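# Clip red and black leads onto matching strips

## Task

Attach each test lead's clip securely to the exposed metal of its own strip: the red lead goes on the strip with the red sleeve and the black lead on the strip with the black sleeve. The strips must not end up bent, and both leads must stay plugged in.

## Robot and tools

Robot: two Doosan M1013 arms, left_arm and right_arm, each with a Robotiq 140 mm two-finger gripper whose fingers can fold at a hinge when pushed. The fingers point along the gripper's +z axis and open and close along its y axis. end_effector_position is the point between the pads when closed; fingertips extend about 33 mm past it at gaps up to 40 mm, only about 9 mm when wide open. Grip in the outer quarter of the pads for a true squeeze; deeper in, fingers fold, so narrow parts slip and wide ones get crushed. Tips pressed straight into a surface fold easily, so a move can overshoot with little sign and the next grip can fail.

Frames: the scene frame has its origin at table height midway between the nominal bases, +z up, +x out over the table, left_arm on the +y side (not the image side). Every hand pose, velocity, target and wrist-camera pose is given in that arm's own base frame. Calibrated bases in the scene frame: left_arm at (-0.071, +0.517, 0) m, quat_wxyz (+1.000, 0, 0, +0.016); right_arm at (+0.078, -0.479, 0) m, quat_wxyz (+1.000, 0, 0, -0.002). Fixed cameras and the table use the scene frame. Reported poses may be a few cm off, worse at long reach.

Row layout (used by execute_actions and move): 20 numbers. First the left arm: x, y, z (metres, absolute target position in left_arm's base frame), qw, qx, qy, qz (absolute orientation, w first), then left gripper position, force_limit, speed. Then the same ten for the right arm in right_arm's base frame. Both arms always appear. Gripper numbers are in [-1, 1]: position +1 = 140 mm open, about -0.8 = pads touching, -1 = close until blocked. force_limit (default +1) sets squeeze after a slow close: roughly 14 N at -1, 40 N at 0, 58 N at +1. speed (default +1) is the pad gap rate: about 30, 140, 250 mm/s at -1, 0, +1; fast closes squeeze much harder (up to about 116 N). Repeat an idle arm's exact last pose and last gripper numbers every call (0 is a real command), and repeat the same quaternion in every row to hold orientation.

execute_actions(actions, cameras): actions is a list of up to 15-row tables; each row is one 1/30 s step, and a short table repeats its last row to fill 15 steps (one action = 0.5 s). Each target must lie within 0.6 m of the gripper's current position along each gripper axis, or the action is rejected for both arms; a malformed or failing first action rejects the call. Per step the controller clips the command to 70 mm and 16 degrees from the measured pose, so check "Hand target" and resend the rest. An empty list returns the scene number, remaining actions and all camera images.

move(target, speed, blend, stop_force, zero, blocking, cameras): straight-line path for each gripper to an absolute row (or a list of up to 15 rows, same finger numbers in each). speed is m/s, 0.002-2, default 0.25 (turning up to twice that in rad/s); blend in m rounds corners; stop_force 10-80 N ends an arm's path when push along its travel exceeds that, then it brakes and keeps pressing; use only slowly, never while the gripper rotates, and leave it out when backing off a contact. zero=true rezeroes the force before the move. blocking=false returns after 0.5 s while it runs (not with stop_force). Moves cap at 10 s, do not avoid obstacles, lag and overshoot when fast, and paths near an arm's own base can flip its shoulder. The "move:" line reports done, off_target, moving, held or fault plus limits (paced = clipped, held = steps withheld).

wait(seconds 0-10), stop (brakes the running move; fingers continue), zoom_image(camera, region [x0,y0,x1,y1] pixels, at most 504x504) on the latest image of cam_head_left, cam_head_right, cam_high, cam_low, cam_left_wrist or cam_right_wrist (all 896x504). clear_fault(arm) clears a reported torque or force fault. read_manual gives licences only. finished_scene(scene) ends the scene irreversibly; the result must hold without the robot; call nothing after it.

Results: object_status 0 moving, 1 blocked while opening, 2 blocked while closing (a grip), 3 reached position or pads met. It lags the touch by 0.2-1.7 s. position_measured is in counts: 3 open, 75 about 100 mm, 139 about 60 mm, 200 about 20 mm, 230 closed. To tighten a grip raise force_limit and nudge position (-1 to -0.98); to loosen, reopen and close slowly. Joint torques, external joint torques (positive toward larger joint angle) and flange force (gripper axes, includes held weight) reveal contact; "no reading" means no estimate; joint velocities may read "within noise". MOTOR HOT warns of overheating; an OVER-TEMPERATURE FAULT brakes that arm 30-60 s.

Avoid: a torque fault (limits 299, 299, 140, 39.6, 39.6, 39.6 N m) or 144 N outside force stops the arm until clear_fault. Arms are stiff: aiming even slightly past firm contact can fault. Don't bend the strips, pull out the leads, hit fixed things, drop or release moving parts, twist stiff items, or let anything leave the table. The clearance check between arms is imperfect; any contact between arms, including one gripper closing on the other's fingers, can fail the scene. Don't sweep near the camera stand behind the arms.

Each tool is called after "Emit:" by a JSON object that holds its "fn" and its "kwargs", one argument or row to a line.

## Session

The practice worked. Now scene 2.

Emit:
{"fn": "execute_actions", "kwargs": {
  "actions": []
}}

Emit:
{"fn": "zoom_image", "kwargs": {
  "camera": "cam_head_left",
  "region": [420, 200, 640, 370]
}}

Emit:
{"fn": "zoom_image", "kwargs": {
  "camera": "cam_high",
  "region": [430, 90, 650, 270]
}}

Scene clock: 0.00 s.
left_arm: end_effector_position=(+0.5660, -0.0142, +0.2185) position_measured=3 object_status=3 end_effector_quat_wxyz=(-0.125, +0.227, +0.965, +0.040) | right_arm: end_effector_position=(+0.6686, +0.6716, +0.1666) position_measured=3 object_status=3 end_effector_quat_wxyz=(-0.016, +0.749, -0.663, -0.018)
Joint positions: left_arm=[-0.145 0.208 1.767 0.101 1.411 -1.281] | right_arm=[0.737 0.689 1.12 0.041 1.305 3.747]
Joint velocities: within noise
Joint torques (N m): no reading
External joint torques (N m): no reading
Flange force (N): no reading
Hand target: left_arm +0.5660, -0.0142, +0.2185; -0.125, +0.227, +0.965, +0.040 | right_arm +0.6686, +0.6716, +0.1666; -0.016, +0.749, -0.663, -0.018
Tool commands: left_gripper/position=+1.0 left_gripper/force_limit=+1.0 left_gripper/speed=+1.0 right_gripper/position=+1.0 right_gripper/force_limit=+1.0 right_gripper/speed=+1.0

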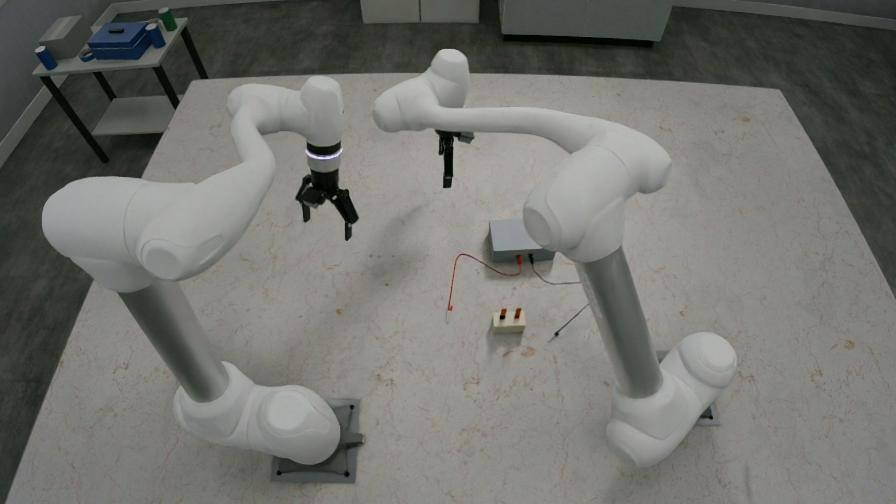

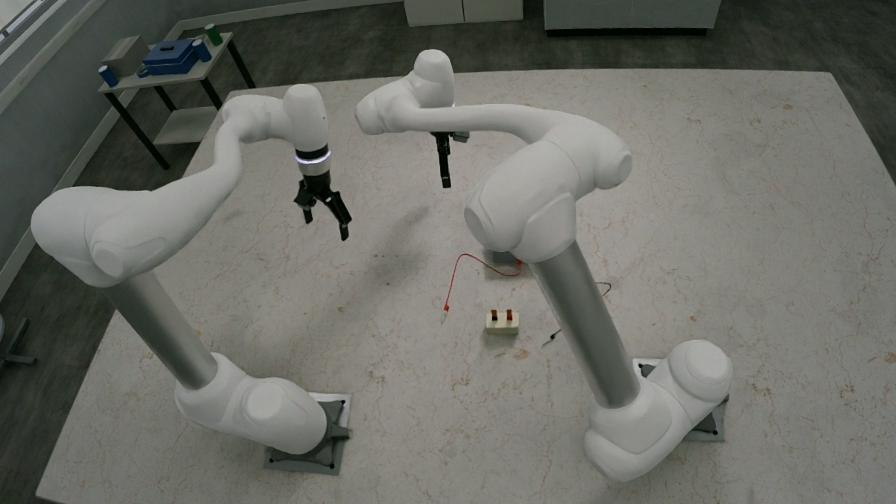

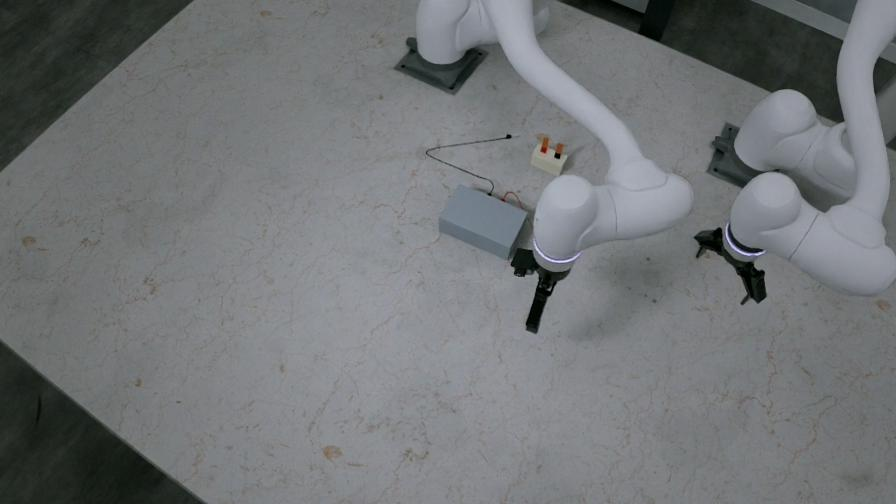

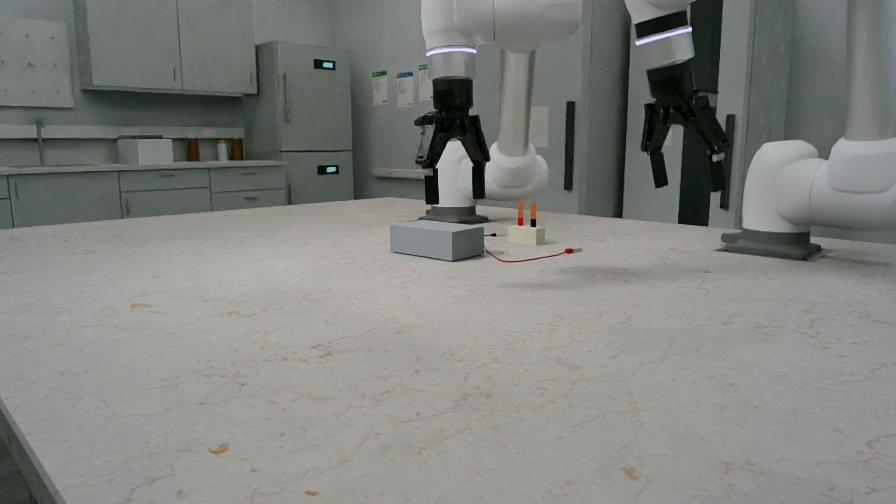

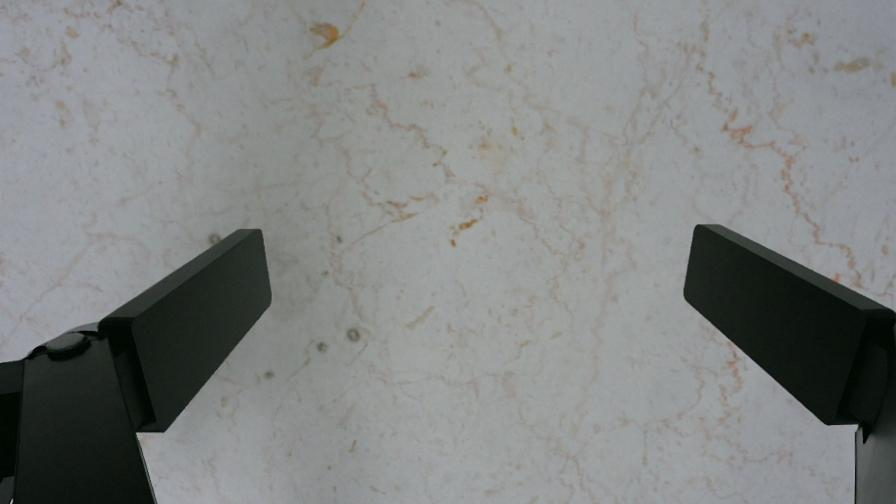

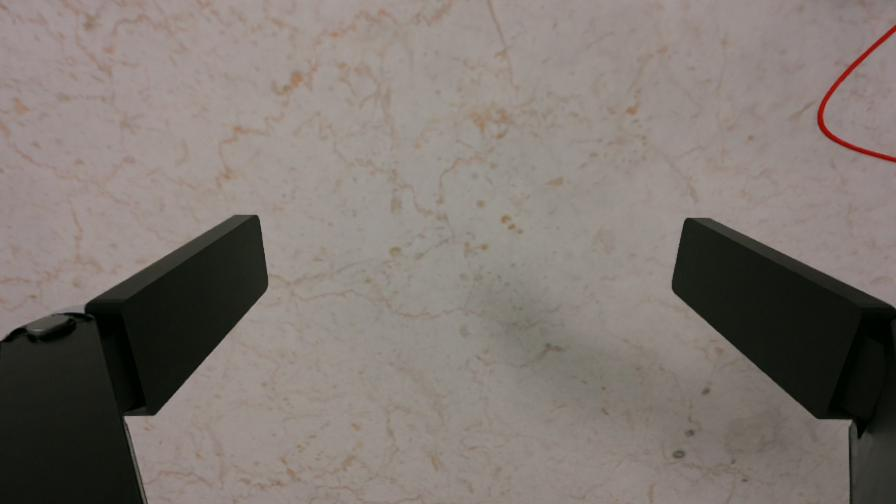

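Scaled by 2.291 from the camera's 896x504 image, which has a finer 1280x720 frame.

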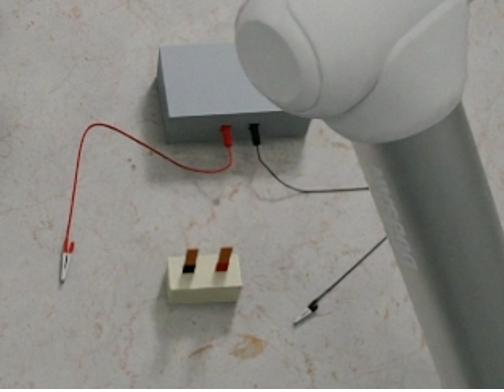

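Scaled by 2.291 from the camera's 896x504 image, which has a finer 1280x720 frame.

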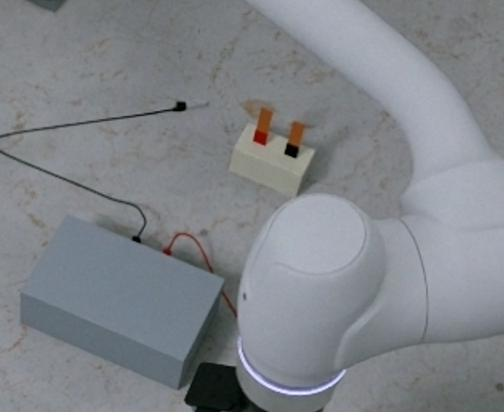

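Emit:
{"fn": "move", "kwargs": {
  "target": [
    [0.4768,-0.1876,0.19,0,0.1201,0.9928,0,-0.3,-1,0.3,0.3704,0.4005,0.27,0,0.9759,0.2181,0,-0.3,-1,0.3],
    [0.3877,-0.3610,0.16,0,0.1201,0.9928,0,-0.3,-1,0.3,0.1720,0.3317,0.14,0,0.3971,0.9178,0,-0.3,-1,0.3]
  ],
  "speed": 0.7,
  "blend": 0.06,
  "cameras": ["cam_left_wrist","cam_right_wrist"]
}}

Emit:
{"fn": "zoom_image", "kwargs": {
  "camera": "cam_left_wrist",
  "region": [420, 100, 540, 260]
}}

Emit:
{"fn": "zoom_image", "kwargs": {
  "camera": "cam_right_wrist",
  "region": [420, 100, 540, 260]
}}

Scene clock: 7.67 s.
left_arm: end_effector_position=(+0.3877, -0.3610, +0.1600) position_measured=167 object_status=3 end_effector_quat_wxyz=(+0.000, +0.120, +0.993, +0.000) | right_arm: end_effector_position=(+0.1720, +0.3317, +0.1400) position_measured=167 object_status=3 end_effector_quat_wxyz=(+0.000, +0.397, +0.918, +0.000)
Joint positions: left_arm=[-0.815 0.071 2.021 0 1.049 -2.145] | right_arm=[1 -0.171 2.289 0 1.023 0.246]
Joint torques (N m): left_arm=[0.53 -50.09 -35.26 3.91 -0.05 -0.47] | right_arm=[-1.21 -19.19 -35.13 3.86 0.43 0.39]
External joint torques (N m): left_arm=[-0.4 6.49 -0.9 -0.23 0.08 0.47] | right_arm=[1.1 1.44 -0.28 -0.19 -0.45 -0.39]
Flange force (N): left_arm=[-10.2 -5.6 4.6] | right_arm=[2.9 2.6 2.3]
Hand target: left_arm +0.3877, -0.3610, +0.1600; +0.000, +0.120, +0.993, +0.000 | right_arm +0.1720, +0.3317, +0.1400; +0.000, +0.397, +0.918, +0.000
Off the commanded pose: left_arm 0.000 m, 0 deg | right_arm 0.000 m, 0 deg.
move: done
Images, in order (width x height): cam_left_wrist 896x504, cam_right_wrist 896x504.

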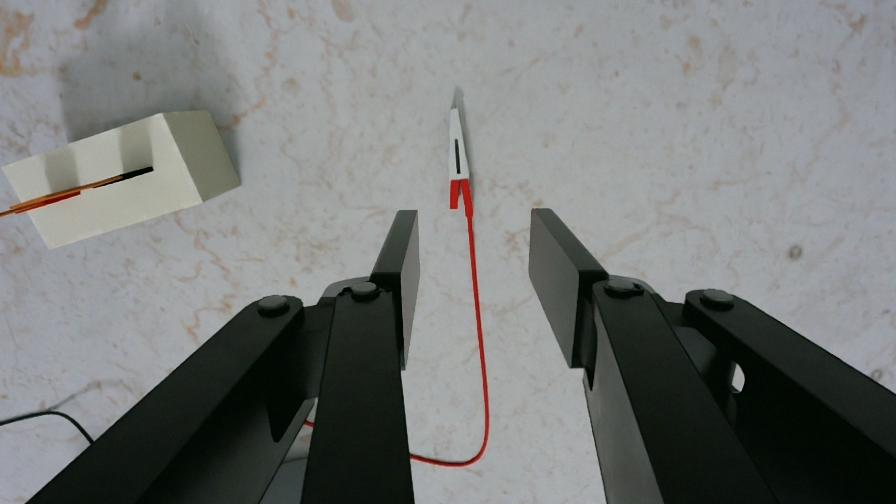

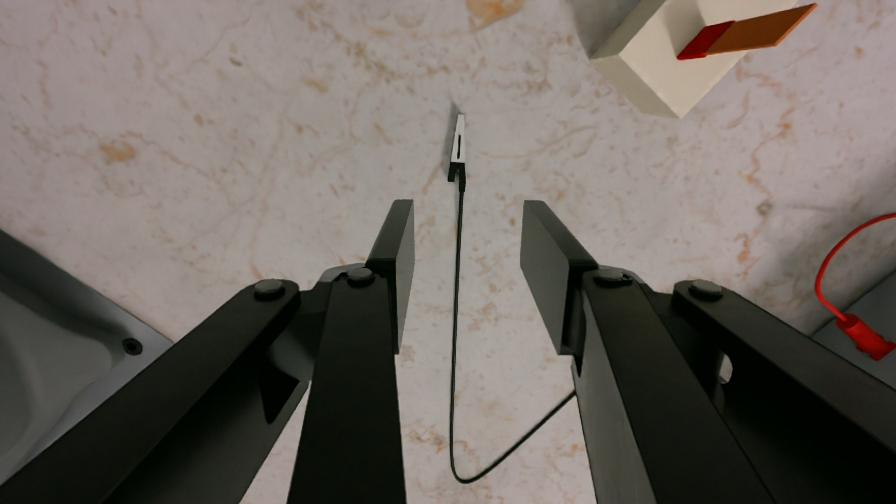

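Scaled by 3.150 from the camera's 896x504 image, which has a finer 1280x720 frame.

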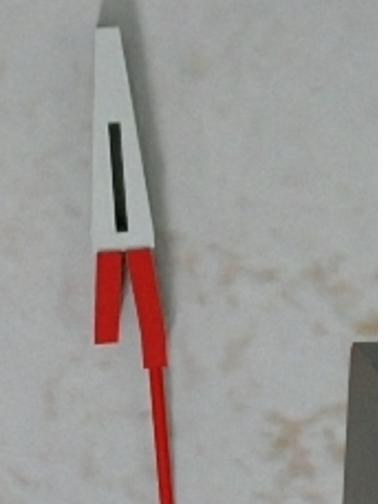

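Scaled by 3.150 from the camera's 896x504 image, which has a finer 1280x720 frame.

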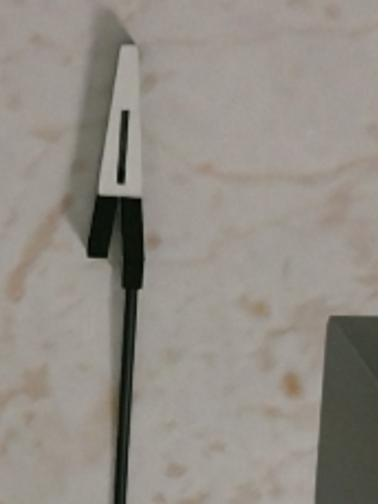

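Emit:
{"fn": "execute_actions", "kwargs": {
  "actions": [],
  "cameras": ["cam_low","cam_high","cam_head_left"]
}}

Emit:
{"fn": "zoom_image", "kwargs": {
  "camera": "cam_low",
  "region": [470, 190, 600, 270]
}}

Emit:
{"fn": "zoom_image", "kwargs": {
  "camera": "cam_high",
  "region": [420, 90, 620, 230]
}}

Emit:
{"fn": "zoom_image", "kwargs": {
  "camera": "cam_head_left",
  "region": [500, 280, 600, 360]
}}

Scene clock: 10.20 s.
left_arm: end_effector_position=(+0.3877, -0.3610, +0.1600) position_measured=167 object_status=3 end_effector_quat_wxyz=(+0.000, +0.120, +0.993, +0.000) | right_arm: end_effector_position=(+0.1720, +0.3317, +0.1400) position_measured=167 object_status=3 end_effector_quat_wxyz=(+0.000, +0.397, +0.918, +0.000)
Joint positions: left_arm=[-0.815 0.071 2.021 0 1.049 -2.145] | right_arm=[1 -0.171 2.289 0 1.023 0.246]
Joint velocities: within noise
Joint torques (N m): left_arm=[0.63 -49.54 -35.11 3.94 0.01 -0.33] | right_arm=[-2.15 -19.49 -35.09 3.75 0.44 0.35]
External joint torques (N m): left_arm=[-0.57 6.21 -1 -0.27 0.02 0.33] | right_arm=[2.04 1.76 -0.31 -0.08 -0.47 -0.35]
Flange force (N): left_arm=[-9.7 -5.9 4.4] | right_arm=[5.7 2.5 2.7]
Hand target: left_arm +0.3877, -0.3610, +0.1600; +0.000, +0.120, +0.993, +0.000 | right_arm +0.1720, +0.3317, +0.1400; +0.000, +0.397, +0.918, +0.000
Tool commands: left_gripper/position=-0.3 left_gripper/force_limit=-1.0 left_gripper/speed=+0.3 right_gripper/position=-0.3 right_gripper/force_limit=-1.0 right_gripper/speed=+0.3
Off the commanded pose: left_arm 0.000 m, 0 deg | right_arm 0.000 m, 0 deg.
Images, in order (width x height): cam_head_left 896x504, cam_high 896x504, cam_low 896x504.

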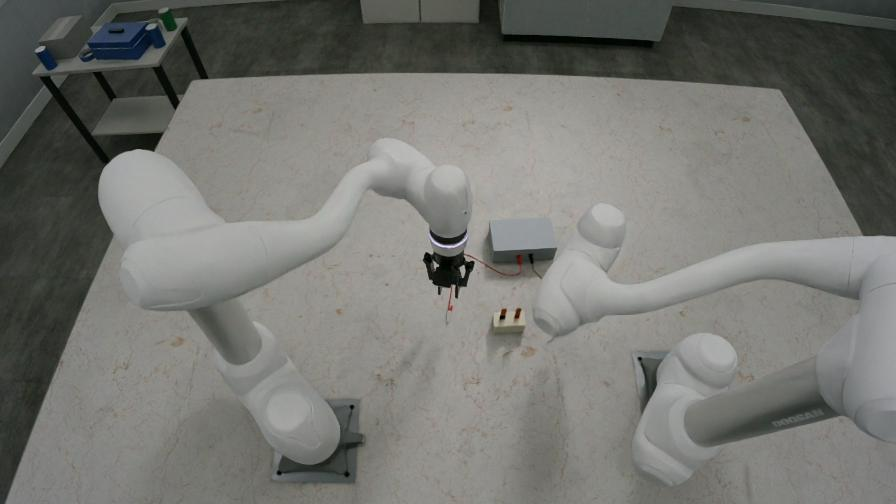

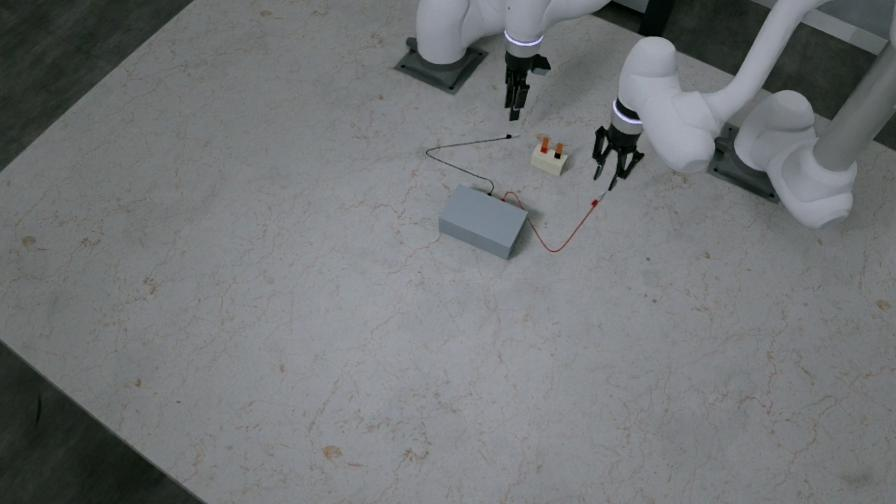

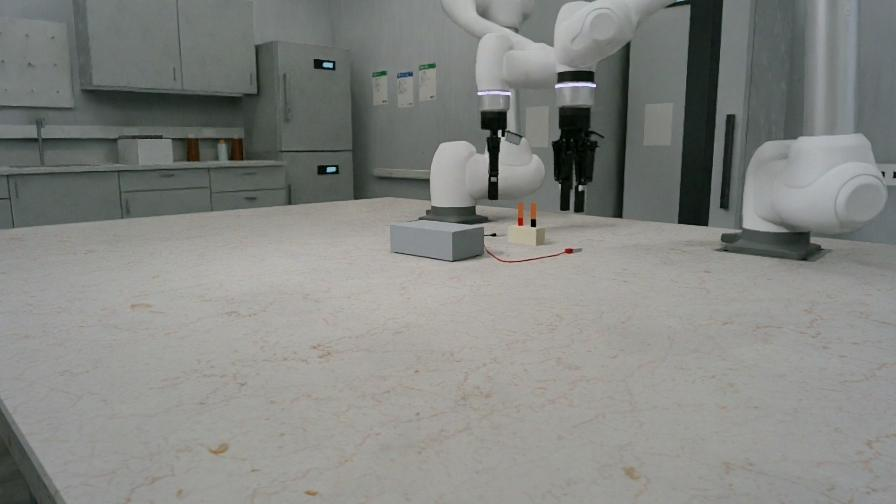

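Scaled by 3.877 from the camera's 896x504 image, which has a finer 1280x720 frame.

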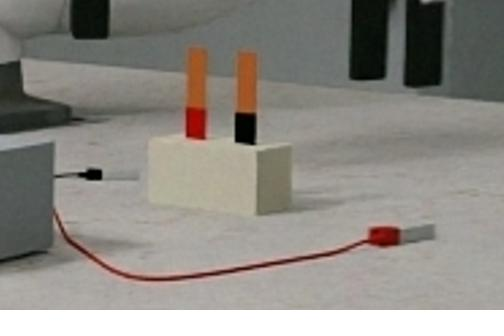

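Scaled by 2.520 from the camera's 896x504 image, which has a finer 1280x720 frame.

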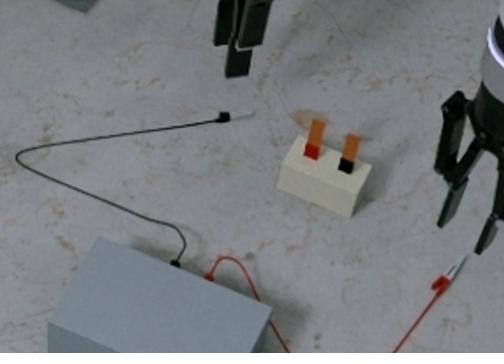

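Scaled by 5.040 from the camera's 896x504 image, which has a finer 1280x720 frame.

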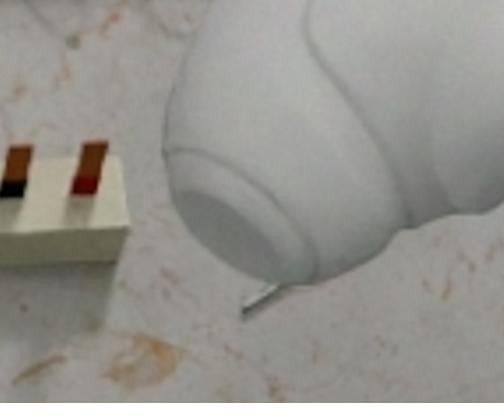

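Emit:
{"fn": "zoom_image", "kwargs": {
  "camera": "cam_high",
  "region": [575, 175, 625, 225]
}}

Emit:
{"fn": "zoom_image", "kwargs": {
  "camera": "cam_high",
  "region": [490, 110, 540, 160]
}}

Emit:
{"fn": "zoom_image", "kwargs": {
  "camera": "cam_low",
  "region": [480, 215, 510, 245]
}}

Emit:
{"fn": "zoom_image", "kwargs": {
  "camera": "cam_low",
  "region": [555, 235, 595, 265]
}}

Scaled by 10.080 from the camera's 896x504 image, which has a finer 1280x720 frame.

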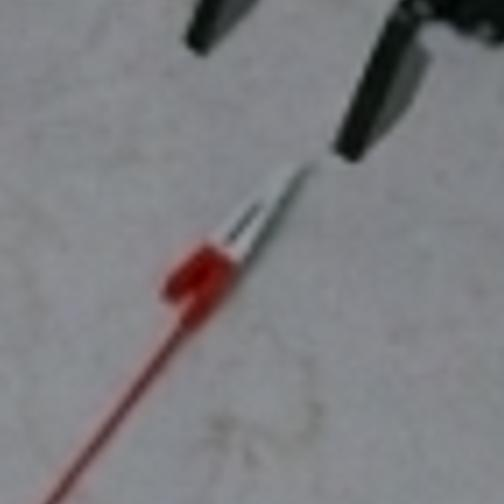

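Scaled by 10.080 from the camera's 896x504 image, which has a finer 1280x720 frame.

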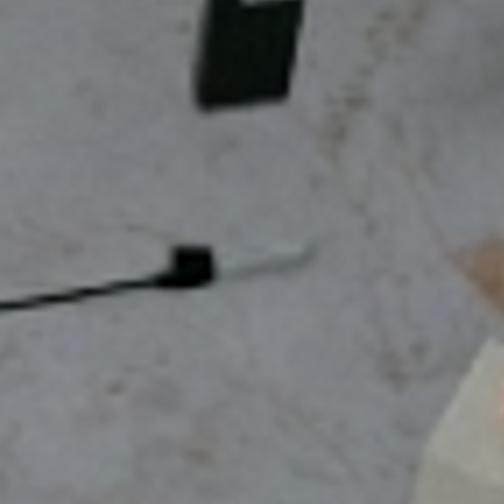

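Scaled by 16.800 from the camera's 896x504 image, which has a finer 1280x720 frame.

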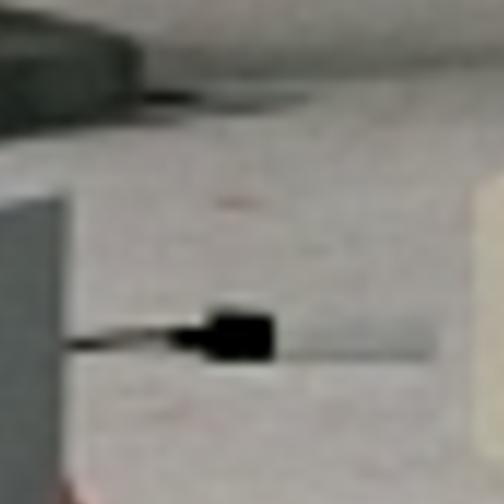

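Scaled by 12.600 from the camera's 896x504 image, which has a finer 1280x720 frame.

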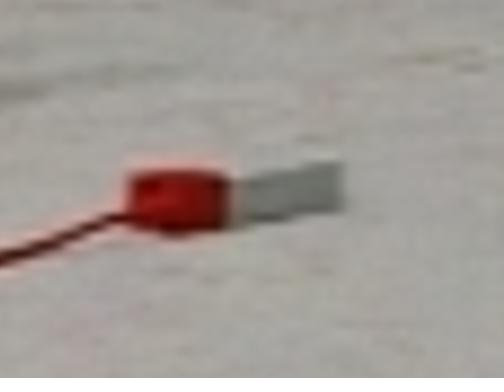

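Emit:
{"fn": "move", "kwargs": {
  "target": [0.3953,-0.3648,0.0605,0,0.0814,0.9967,0,-0.3,-1,0.3,0.1714,0.3266,0.0365,0,0.4210,0.9071,0,-0.3,-1,0.3],
  "speed": 0.2,
  "cameras": ["cam_left_wrist","cam_right_wrist"]
}}

Emit:
{"fn": "zoom_image", "kwargs": {
  "camera": "cam_left_wrist",
  "region": [400, 60, 560, 290]
}}

Emit:
{"fn": "zoom_image", "kwargs": {
  "camera": "cam_right_wrist",
  "region": [400, 60, 560, 290]
}}

Scene clock: 14.90 s.
left_arm: end_effector_position=(+0.3953, -0.3648, +0.0606) position_measured=167 object_status=3 end_effector_quat_wxyz=(+0.000, +0.081, +0.997, +0.000) | right_arm: end_effector_position=(+0.1714, +0.3266, +0.0366) position_measured=167 object_status=3 end_effector_quat_wxyz=(+0.000, +0.421, +0.907, +0.000)
Joint positions: left_arm=[-0.809 0.189 2.102 0 0.851 -2.217] | right_arm=[0.994 -0.032 2.409 0 0.765 0.292]
Joint torques (N m): left_arm=[1.32 -56.37 -30.79 3.35 -0.14 -0.48] | right_arm=[-1.76 -28.52 -28.64 3.2 1.24 0.31]
External joint torques (N m): left_arm=[-1.19 5.46 -0.61 -0.16 0.16 0.48] | right_arm=[1.72 3.21 -0.17 -0.21 -1.27 -0.31]
Flange force (N): left_arm=[-6.6 -5.9 5.9] | right_arm=[5.8 4.2 8.8]
Hand target: left_arm +0.3953, -0.3648, +0.0605; +0.000, +0.081, +0.997, +0.000 | right_arm +0.1714, +0.3266, +0.0365; +0.000, +0.421, +0.907, +0.000
Off the commanded pose: left_arm 0.000 m, 0 deg | right_arm 0.000 m, 0 deg.
move: done
Images, in order (width x height): cam_left_wrist 896x504, cam_right_wrist 896x504.

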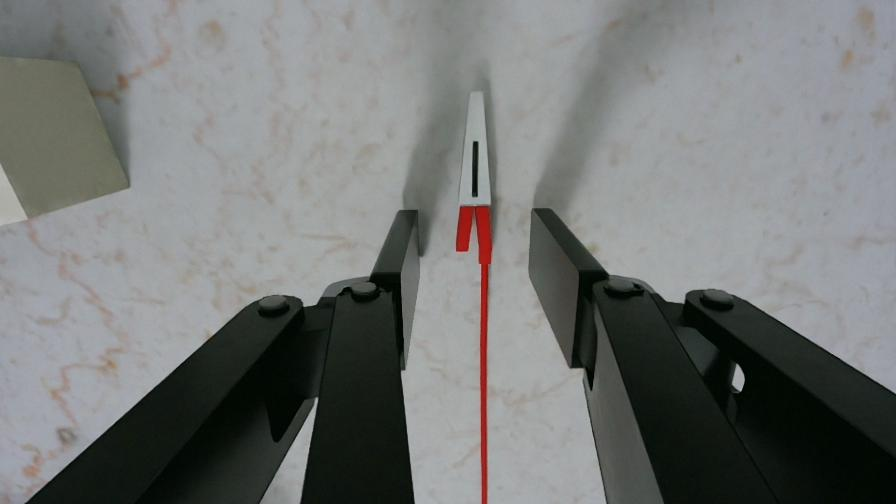

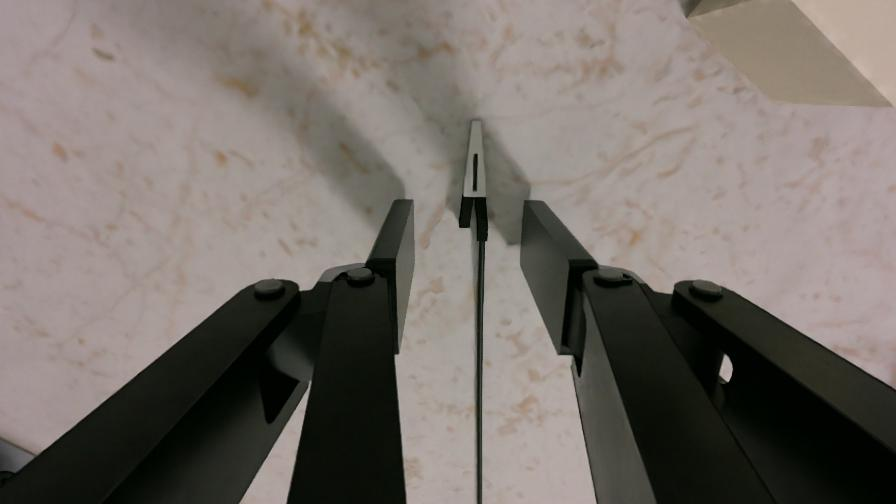

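Scaled by 2.191 from the camera's 896x504 image, which has a finer 1280x720 frame.

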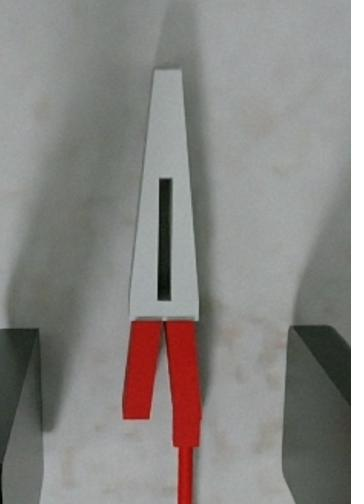

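Scaled by 2.191 from the camera's 896x504 image, which has a finer 1280x720 frame.

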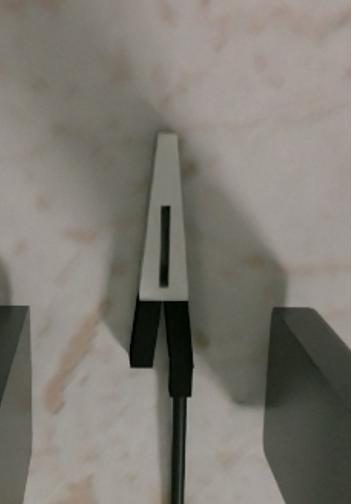

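Emit:
{"fn": "move", "kwargs": {
  "target": [
    [0.3953,-0.3648,0.0605,0,0.0814,0.9967,0,-1,0,-1,0.1714,0.3266,0.0365,0,0.4210,0.9071,0,-1,0,-1],
    [0.3953,-0.3648,0.17,0,0.0814,0.9967,0,-1,0,-1,0.1714,0.3266,0.13,0,0.4210,0.9071,0,-1,0,-1],
    [0.4661,-0.4722,0.20,0,0.3971,0.9178,0,-1,0,-1,0.2813,0.1801,0.16,0,0,1,0,-1,0,-1],
    [0.4365,-0.6163,0.20,0,0.6211,0.7837,0,-1,0,-1,0.2813,0.1801,0.16,0,0,1,0,-1,0,-1],
    [0.3345,-0.6219,0.175,0,0.7030,0.7112,0,-1,0,-1,0.2813,0.1801,0.16,0,0,1,0,-1,0,-1],
    [0.3345,-0.6219,0.1435,0,0.7030,0.7112,0,-1,0,-1,0.2813,0.1801,0.16,0,0,1,0,-1,0,-1]
  ],
  "speed": [0.2,0.25,0.35,0.35,0.3,0.15],
  "blend": [0,0.03,0.05,0.04,0.01,0],
  "cameras": ["cam_left_wrist","cam_right_wrist","cam_low","cam_high"]
}}

Emit:
{"fn": "zoom_image", "kwargs": {
  "camera": "cam_left_wrist",
  "region": [400, 0, 560, 230]
}}

Emit:
{"fn": "zoom_image", "kwargs": {
  "camera": "cam_low",
  "region": [470, 180, 600, 270]
}}

Emit:
{"fn": "zoom_image", "kwargs": {
  "camera": "cam_right_wrist",
  "region": [420, 90, 540, 300]
}}

Scene clock: 24.57 s.
left_arm: end_effector_position=(+0.4362, -0.5991, +0.1992) position_measured=220 object_status=2 end_effector_quat_wxyz=(+0.001, +0.599, +0.801, +0.000) | right_arm: end_effector_position=(+0.2813, +0.1801, +0.1600) position_measured=222 object_status=2 end_effector_quat_wxyz=(+0.000, +0.000, +1.000, +0.000)
Joint positions: left_arm=[-0.989 0.359 1.579 0.002 1.201 -1.276] | right_arm=[0.466 -0.267 2.318 0 1.091 -1.105]
Joint torques (N m): left_arm=[-0.2 -83.47 -38.03 4.1 0.05 -0.3] | right_arm=[-1.92 -10.75 -36.39 3.9 0.41 0.34]
External joint torques (N m): left_arm=[0.5 8.48 -0.79 -0.1 -0.01 0.3] | right_arm=[1.86 1.24 -0.33 -0.1 -0.38 -0.34]
Flange force (N): left_arm=[-13.3 5.9 4.1] | right_arm=[-0.6 5.8 1.7]
Hand target: left_arm +0.4362, -0.5990, +0.1992; +0.001, +0.599, +0.801, +0.000 | right_arm +0.2813, +0.1801, +0.1600; +0.000, +0.000, +1.000, +0.000
Off the commanded pose: left_arm 0.118 m, 16 deg | right_arm 0.000 m, 0 deg.
move: held (left_arm; a check stopped the path); path passed 3 of 6 targets; limits=held
pose unreachable (left arm): on one or more control steps of this call, first in action 0 (counted from 0), this arm could not follow its commanded pose, so it was not sent that pose on those steps. It may still have moved: this result reports where it is.
cause: moving toward the commanded pose would bring a part of the arm too close to another arm (a part of this arm just beyond joint 5 (wrist pitch) and a part of the right arm just beyond its joint 4 (forearm roll), 25 mm apart when this arm was first held).
Images, in order (width x height): cam_high 896x504, cam_low 896x504, cam_left_wrist 896x504, cam_right_wrist 896x504.

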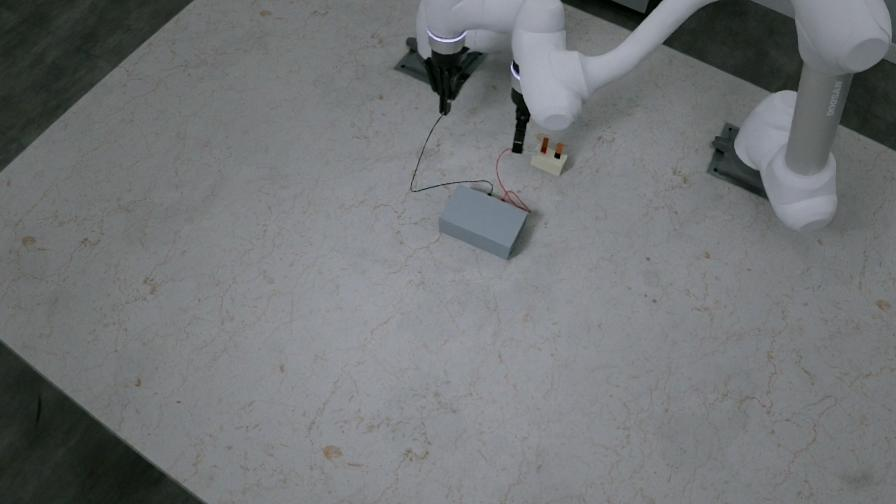

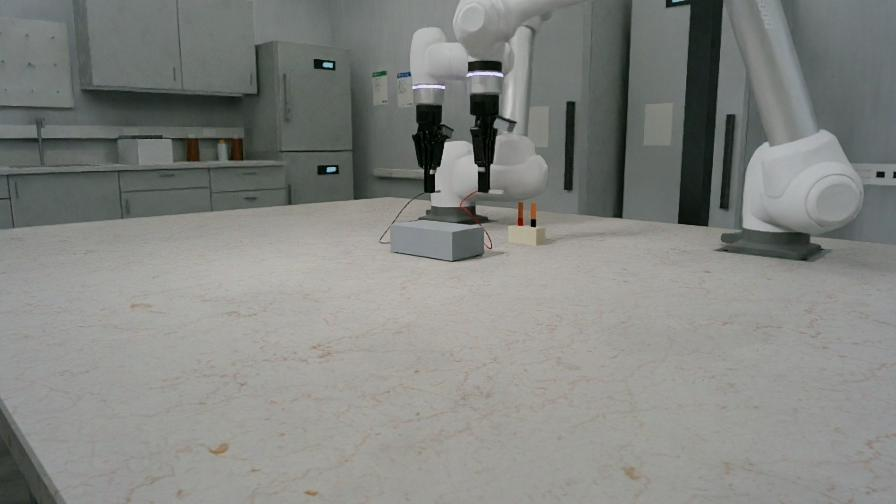

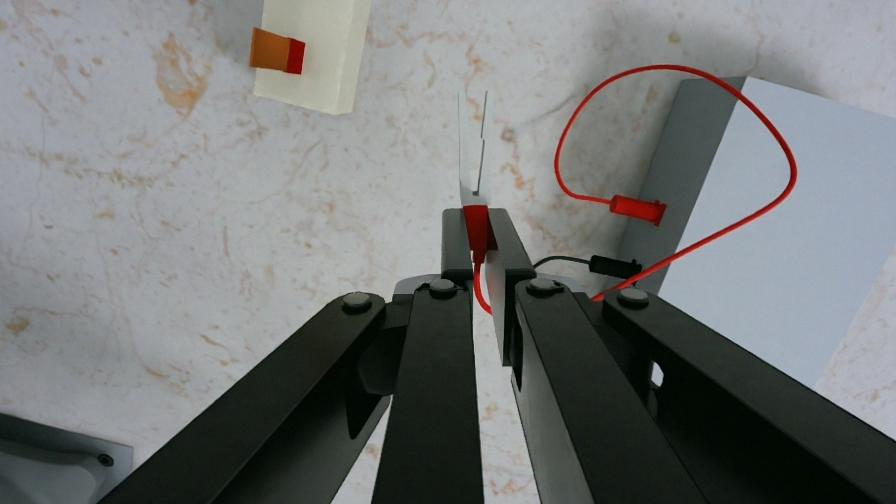

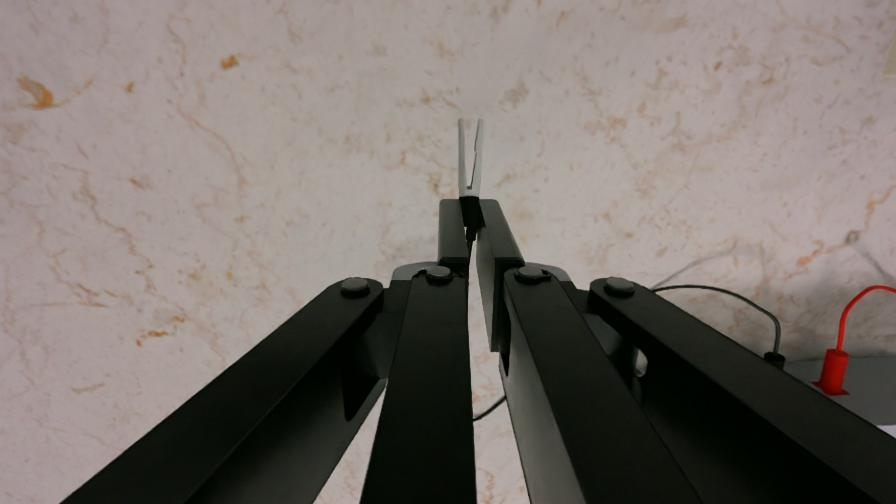

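Scaled by 2.191 from the camera's 896x504 image, which has a finer 1280x720 frame.

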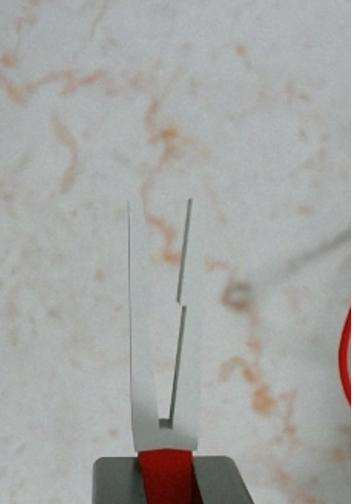

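Scaled by 3.877 from the camera's 896x504 image, which has a finer 1280x720 frame.

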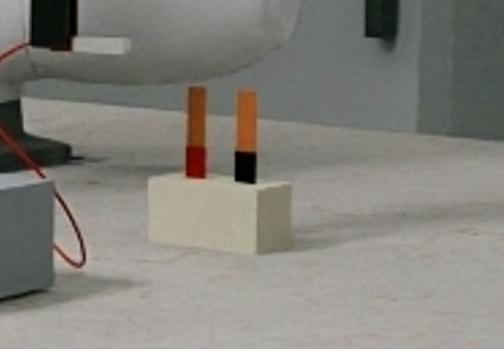

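Scaled by 2.400 from the camera's 896x504 image, which has a finer 1280x720 frame.

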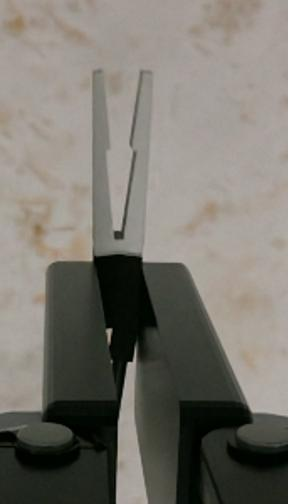

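Emit:
{"fn": "move", "kwargs": {
  "target": [
    [0.4362,-0.5990,0.1992,0.001,0.599,0.801,0,-1,0,-1,0.3217,0.0803,0.14,0,-0.4242,0.9056,0,-1,0,-1],
    [0.3324,-0.6246,0.183,0,0.7183,0.6957,0,-1,0,-1,0.3217,0.0803,0.14,0,-0.4242,0.9056,0,-1,0,-1],
    [0.3324,-0.6246,0.1435,0,0.7183,0.6957,0,-1,0,-1,0.3217,0.0803,0.14,0,-0.4242,0.9056,0,-1,0,-1]
  ],
  "speed": [0.6,0.25,0.15],
  "blend": [0.01,0.01,0],
  "cameras": ["cam_left_wrist","cam_low","cam_high"]
}}

Emit:
{"fn": "zoom_image", "kwargs": {
  "camera": "cam_left_wrist",
  "region": [400, 0, 560, 210]
}}

Emit:
{"fn": "zoom_image", "kwargs": {
  "camera": "cam_low",
  "region": [480, 190, 590, 260]
}}

Scene clock: 29.20 s.
left_arm: end_effector_position=(+0.3324, -0.6246, +0.1436) position_measured=220 object_status=2 end_effector_quat_wxyz=(+0.000, +0.718, +0.696, +0.000) | right_arm: end_effector_position=(+0.3217, +0.0803, +0.1400) position_measured=222 object_status=2 end_effector_quat_wxyz=(+0.000, -0.424, +0.906, +0.000)
Joint positions: left_arm=[-1.131 0.348 1.705 0 1.089 -1.099] | right_arm=[0.14 -0.25 2.347 0 1.045 -2.307]
Joint torques (N m): left_arm=[0.97 -80.3 -36.25 4.05 0.06 -0.34] | right_arm=[-1.6 -11.35 -35.4 3.77 0.47 0.31]
External joint torques (N m): left_arm=[-0.85 8.72 -0.56 -0.26 -0.03 0.34] | right_arm=[1.55 1.12 -0.38 -0.12 -0.45 -0.31]
Flange force (N): left_arm=[-12.2 6.2 6.1] | right_arm=[-4.9 1.0 1.9]
Hand target: left_arm +0.3324, -0.6246, +0.1435; +0.000, +0.718, +0.696, +0.000 | right_arm +0.3217, +0.0803, +0.1400; +0.000, -0.424, +0.906, +0.000
Off the commanded pose: left_arm 0.000 m, 0 deg | right_arm 0.000 m, 0 deg.
move: done
Images, in order (width x height): cam_high 896x504, cam_low 896x504, cam_left_wrist 896x504.

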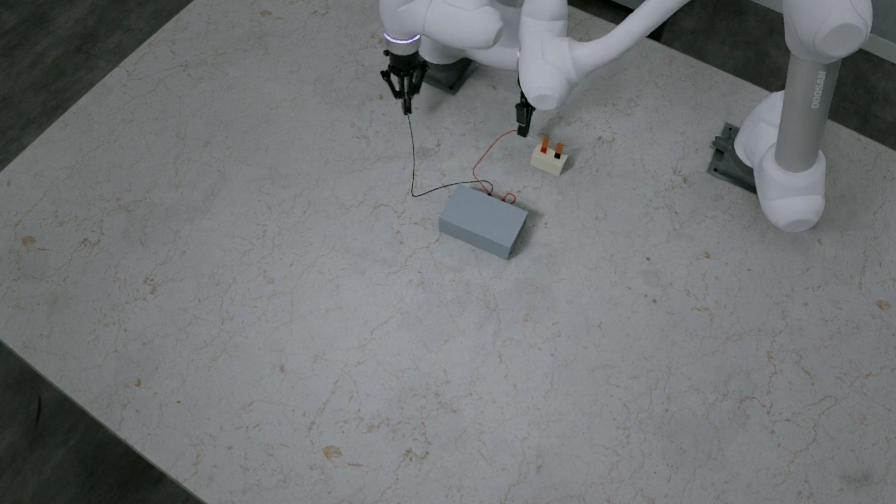

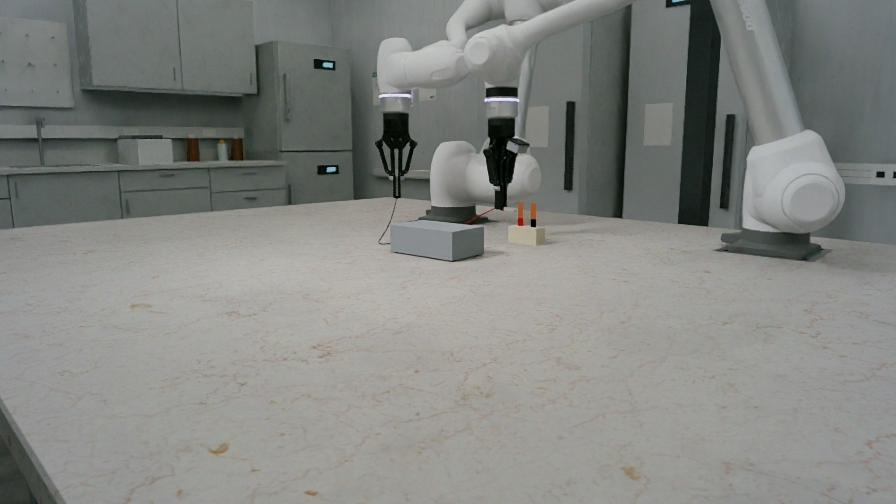

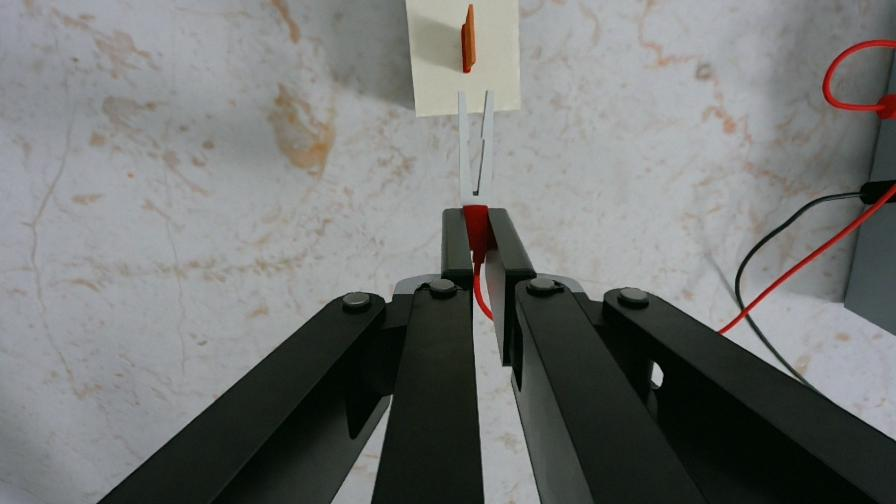

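Scaled by 2.400 from the camera's 896x504 image, which has a finer 1280x720 frame.

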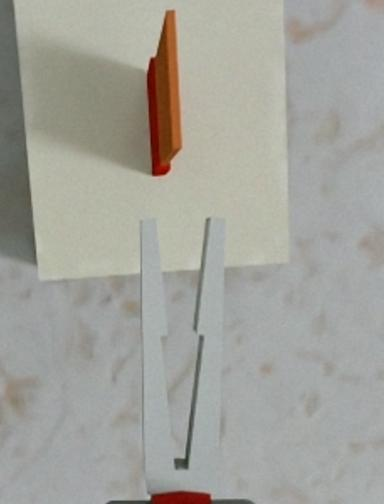

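Scaled by 4.582 from the camera's 896x504 image, which has a finer 1280x720 frame.

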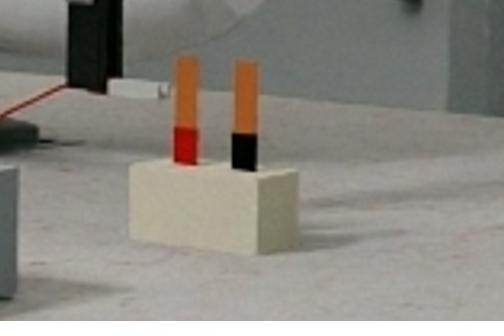

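Emit:
{"fn": "move", "kwargs": {
  "target": [
    [0.3339,-0.6246,0.1435,0,0.6999,0.7142,0,-1,0,-1,0.3217,0.0803,0.14,0,-0.4242,0.9056,0,-1,0,-1],
    [0.3335,-0.6035,0.1435,0,0.6999,0.7142,0,-1,0,-1,0.3217,0.0803,0.14,0,-0.4242,0.9056,0,-1,0,-1]
  ],
  "speed": [0.1,0.07],
  "blend": [0.003,0],
  "cameras": ["cam_left_wrist","cam_low"]
}}

Emit:
{"fn": "zoom_image", "kwargs": {
  "camera": "cam_left_wrist",
  "region": [400, 0, 560, 210]
}}

Emit:
{"fn": "zoom_image", "kwargs": {
  "camera": "cam_low",
  "region": [480, 190, 590, 260]
}}

Scene clock: 31.97 s.
left_arm: end_effector_position=(+0.3335, -0.6036, +0.1435) position_measured=220 object_status=2 end_effector_quat_wxyz=(+0.000, +0.700, +0.714, +0.000) | right_arm: end_effector_position=(+0.3217, +0.0803, +0.1400) position_measured=222 object_status=2 end_effector_quat_wxyz=(+0.000, -0.424, +0.906, +0.000)
Joint positions: left_arm=[-1.116 0.322 1.742 0 1.078 -1.136] | right_arm=[0.14 -0.25 2.347 0 1.045 -2.307]
Joint torques (N m): left_arm=[1.19 -76.25 -36.17 3.99 0.05 -0.43] | right_arm=[-1.95 -11.44 -35.37 3.78 0.47 0.33]
External joint torques (N m): left_arm=[-1.05 7.22 -0.5 -0.22 -0.02 0.43] | right_arm=[1.9 1.16 -0.41 -0.13 -0.45 -0.33]
Flange force (N): left_arm=[-10.5 4.5 5.2] | right_arm=[-5.7 1.7 1.9]
Hand target: left_arm +0.3335, -0.6035, +0.1435; +0.000, +0.700, +0.714, +0.000 | right_arm +0.3217, +0.0803, +0.1400; +0.000, -0.424, +0.906, +0.000
Off the commanded pose: left_arm 0.000 m, 0 deg | right_arm 0.000 m, 0 deg.
move: done
Images, in order (width x height): cam_low 896x504, cam_left_wrist 896x504.

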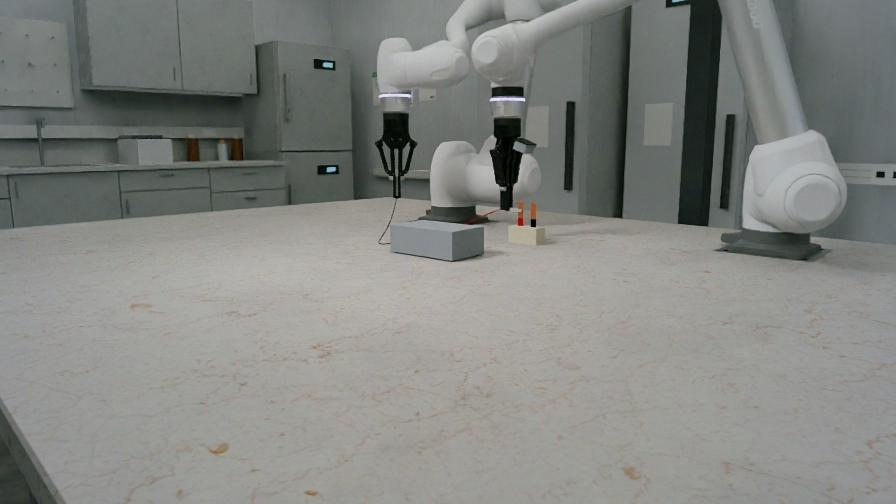

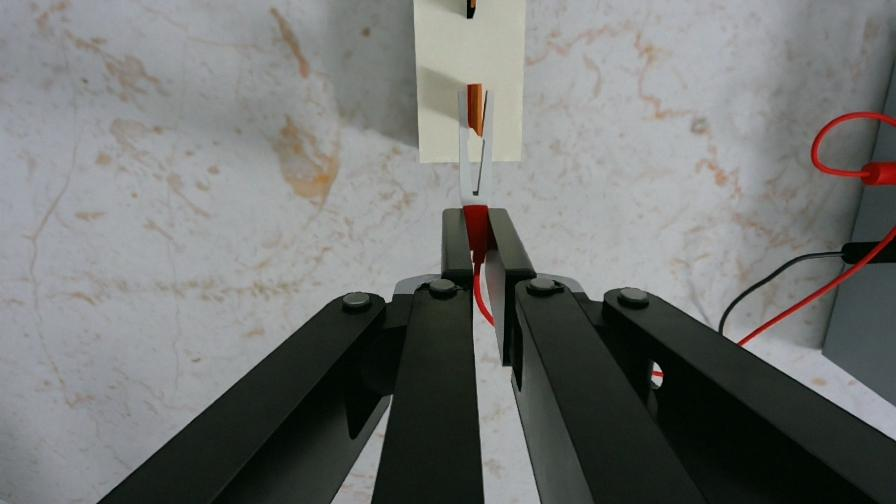

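Scaled by 2.400 from the camera's 896x504 image, which has a finer 1280x720 frame.

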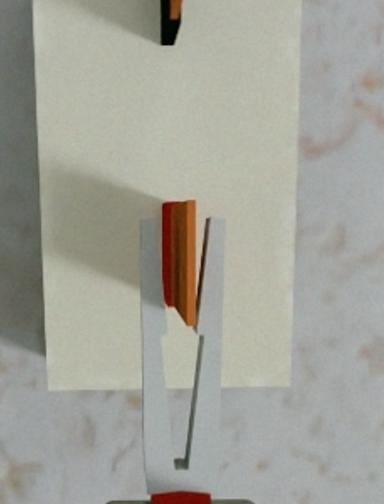

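Scaled by 4.582 from the camera's 896x504 image, which has a finer 1280x720 frame.

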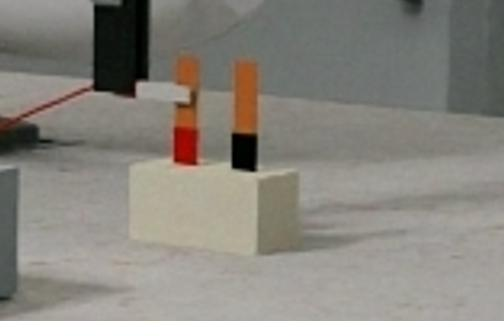

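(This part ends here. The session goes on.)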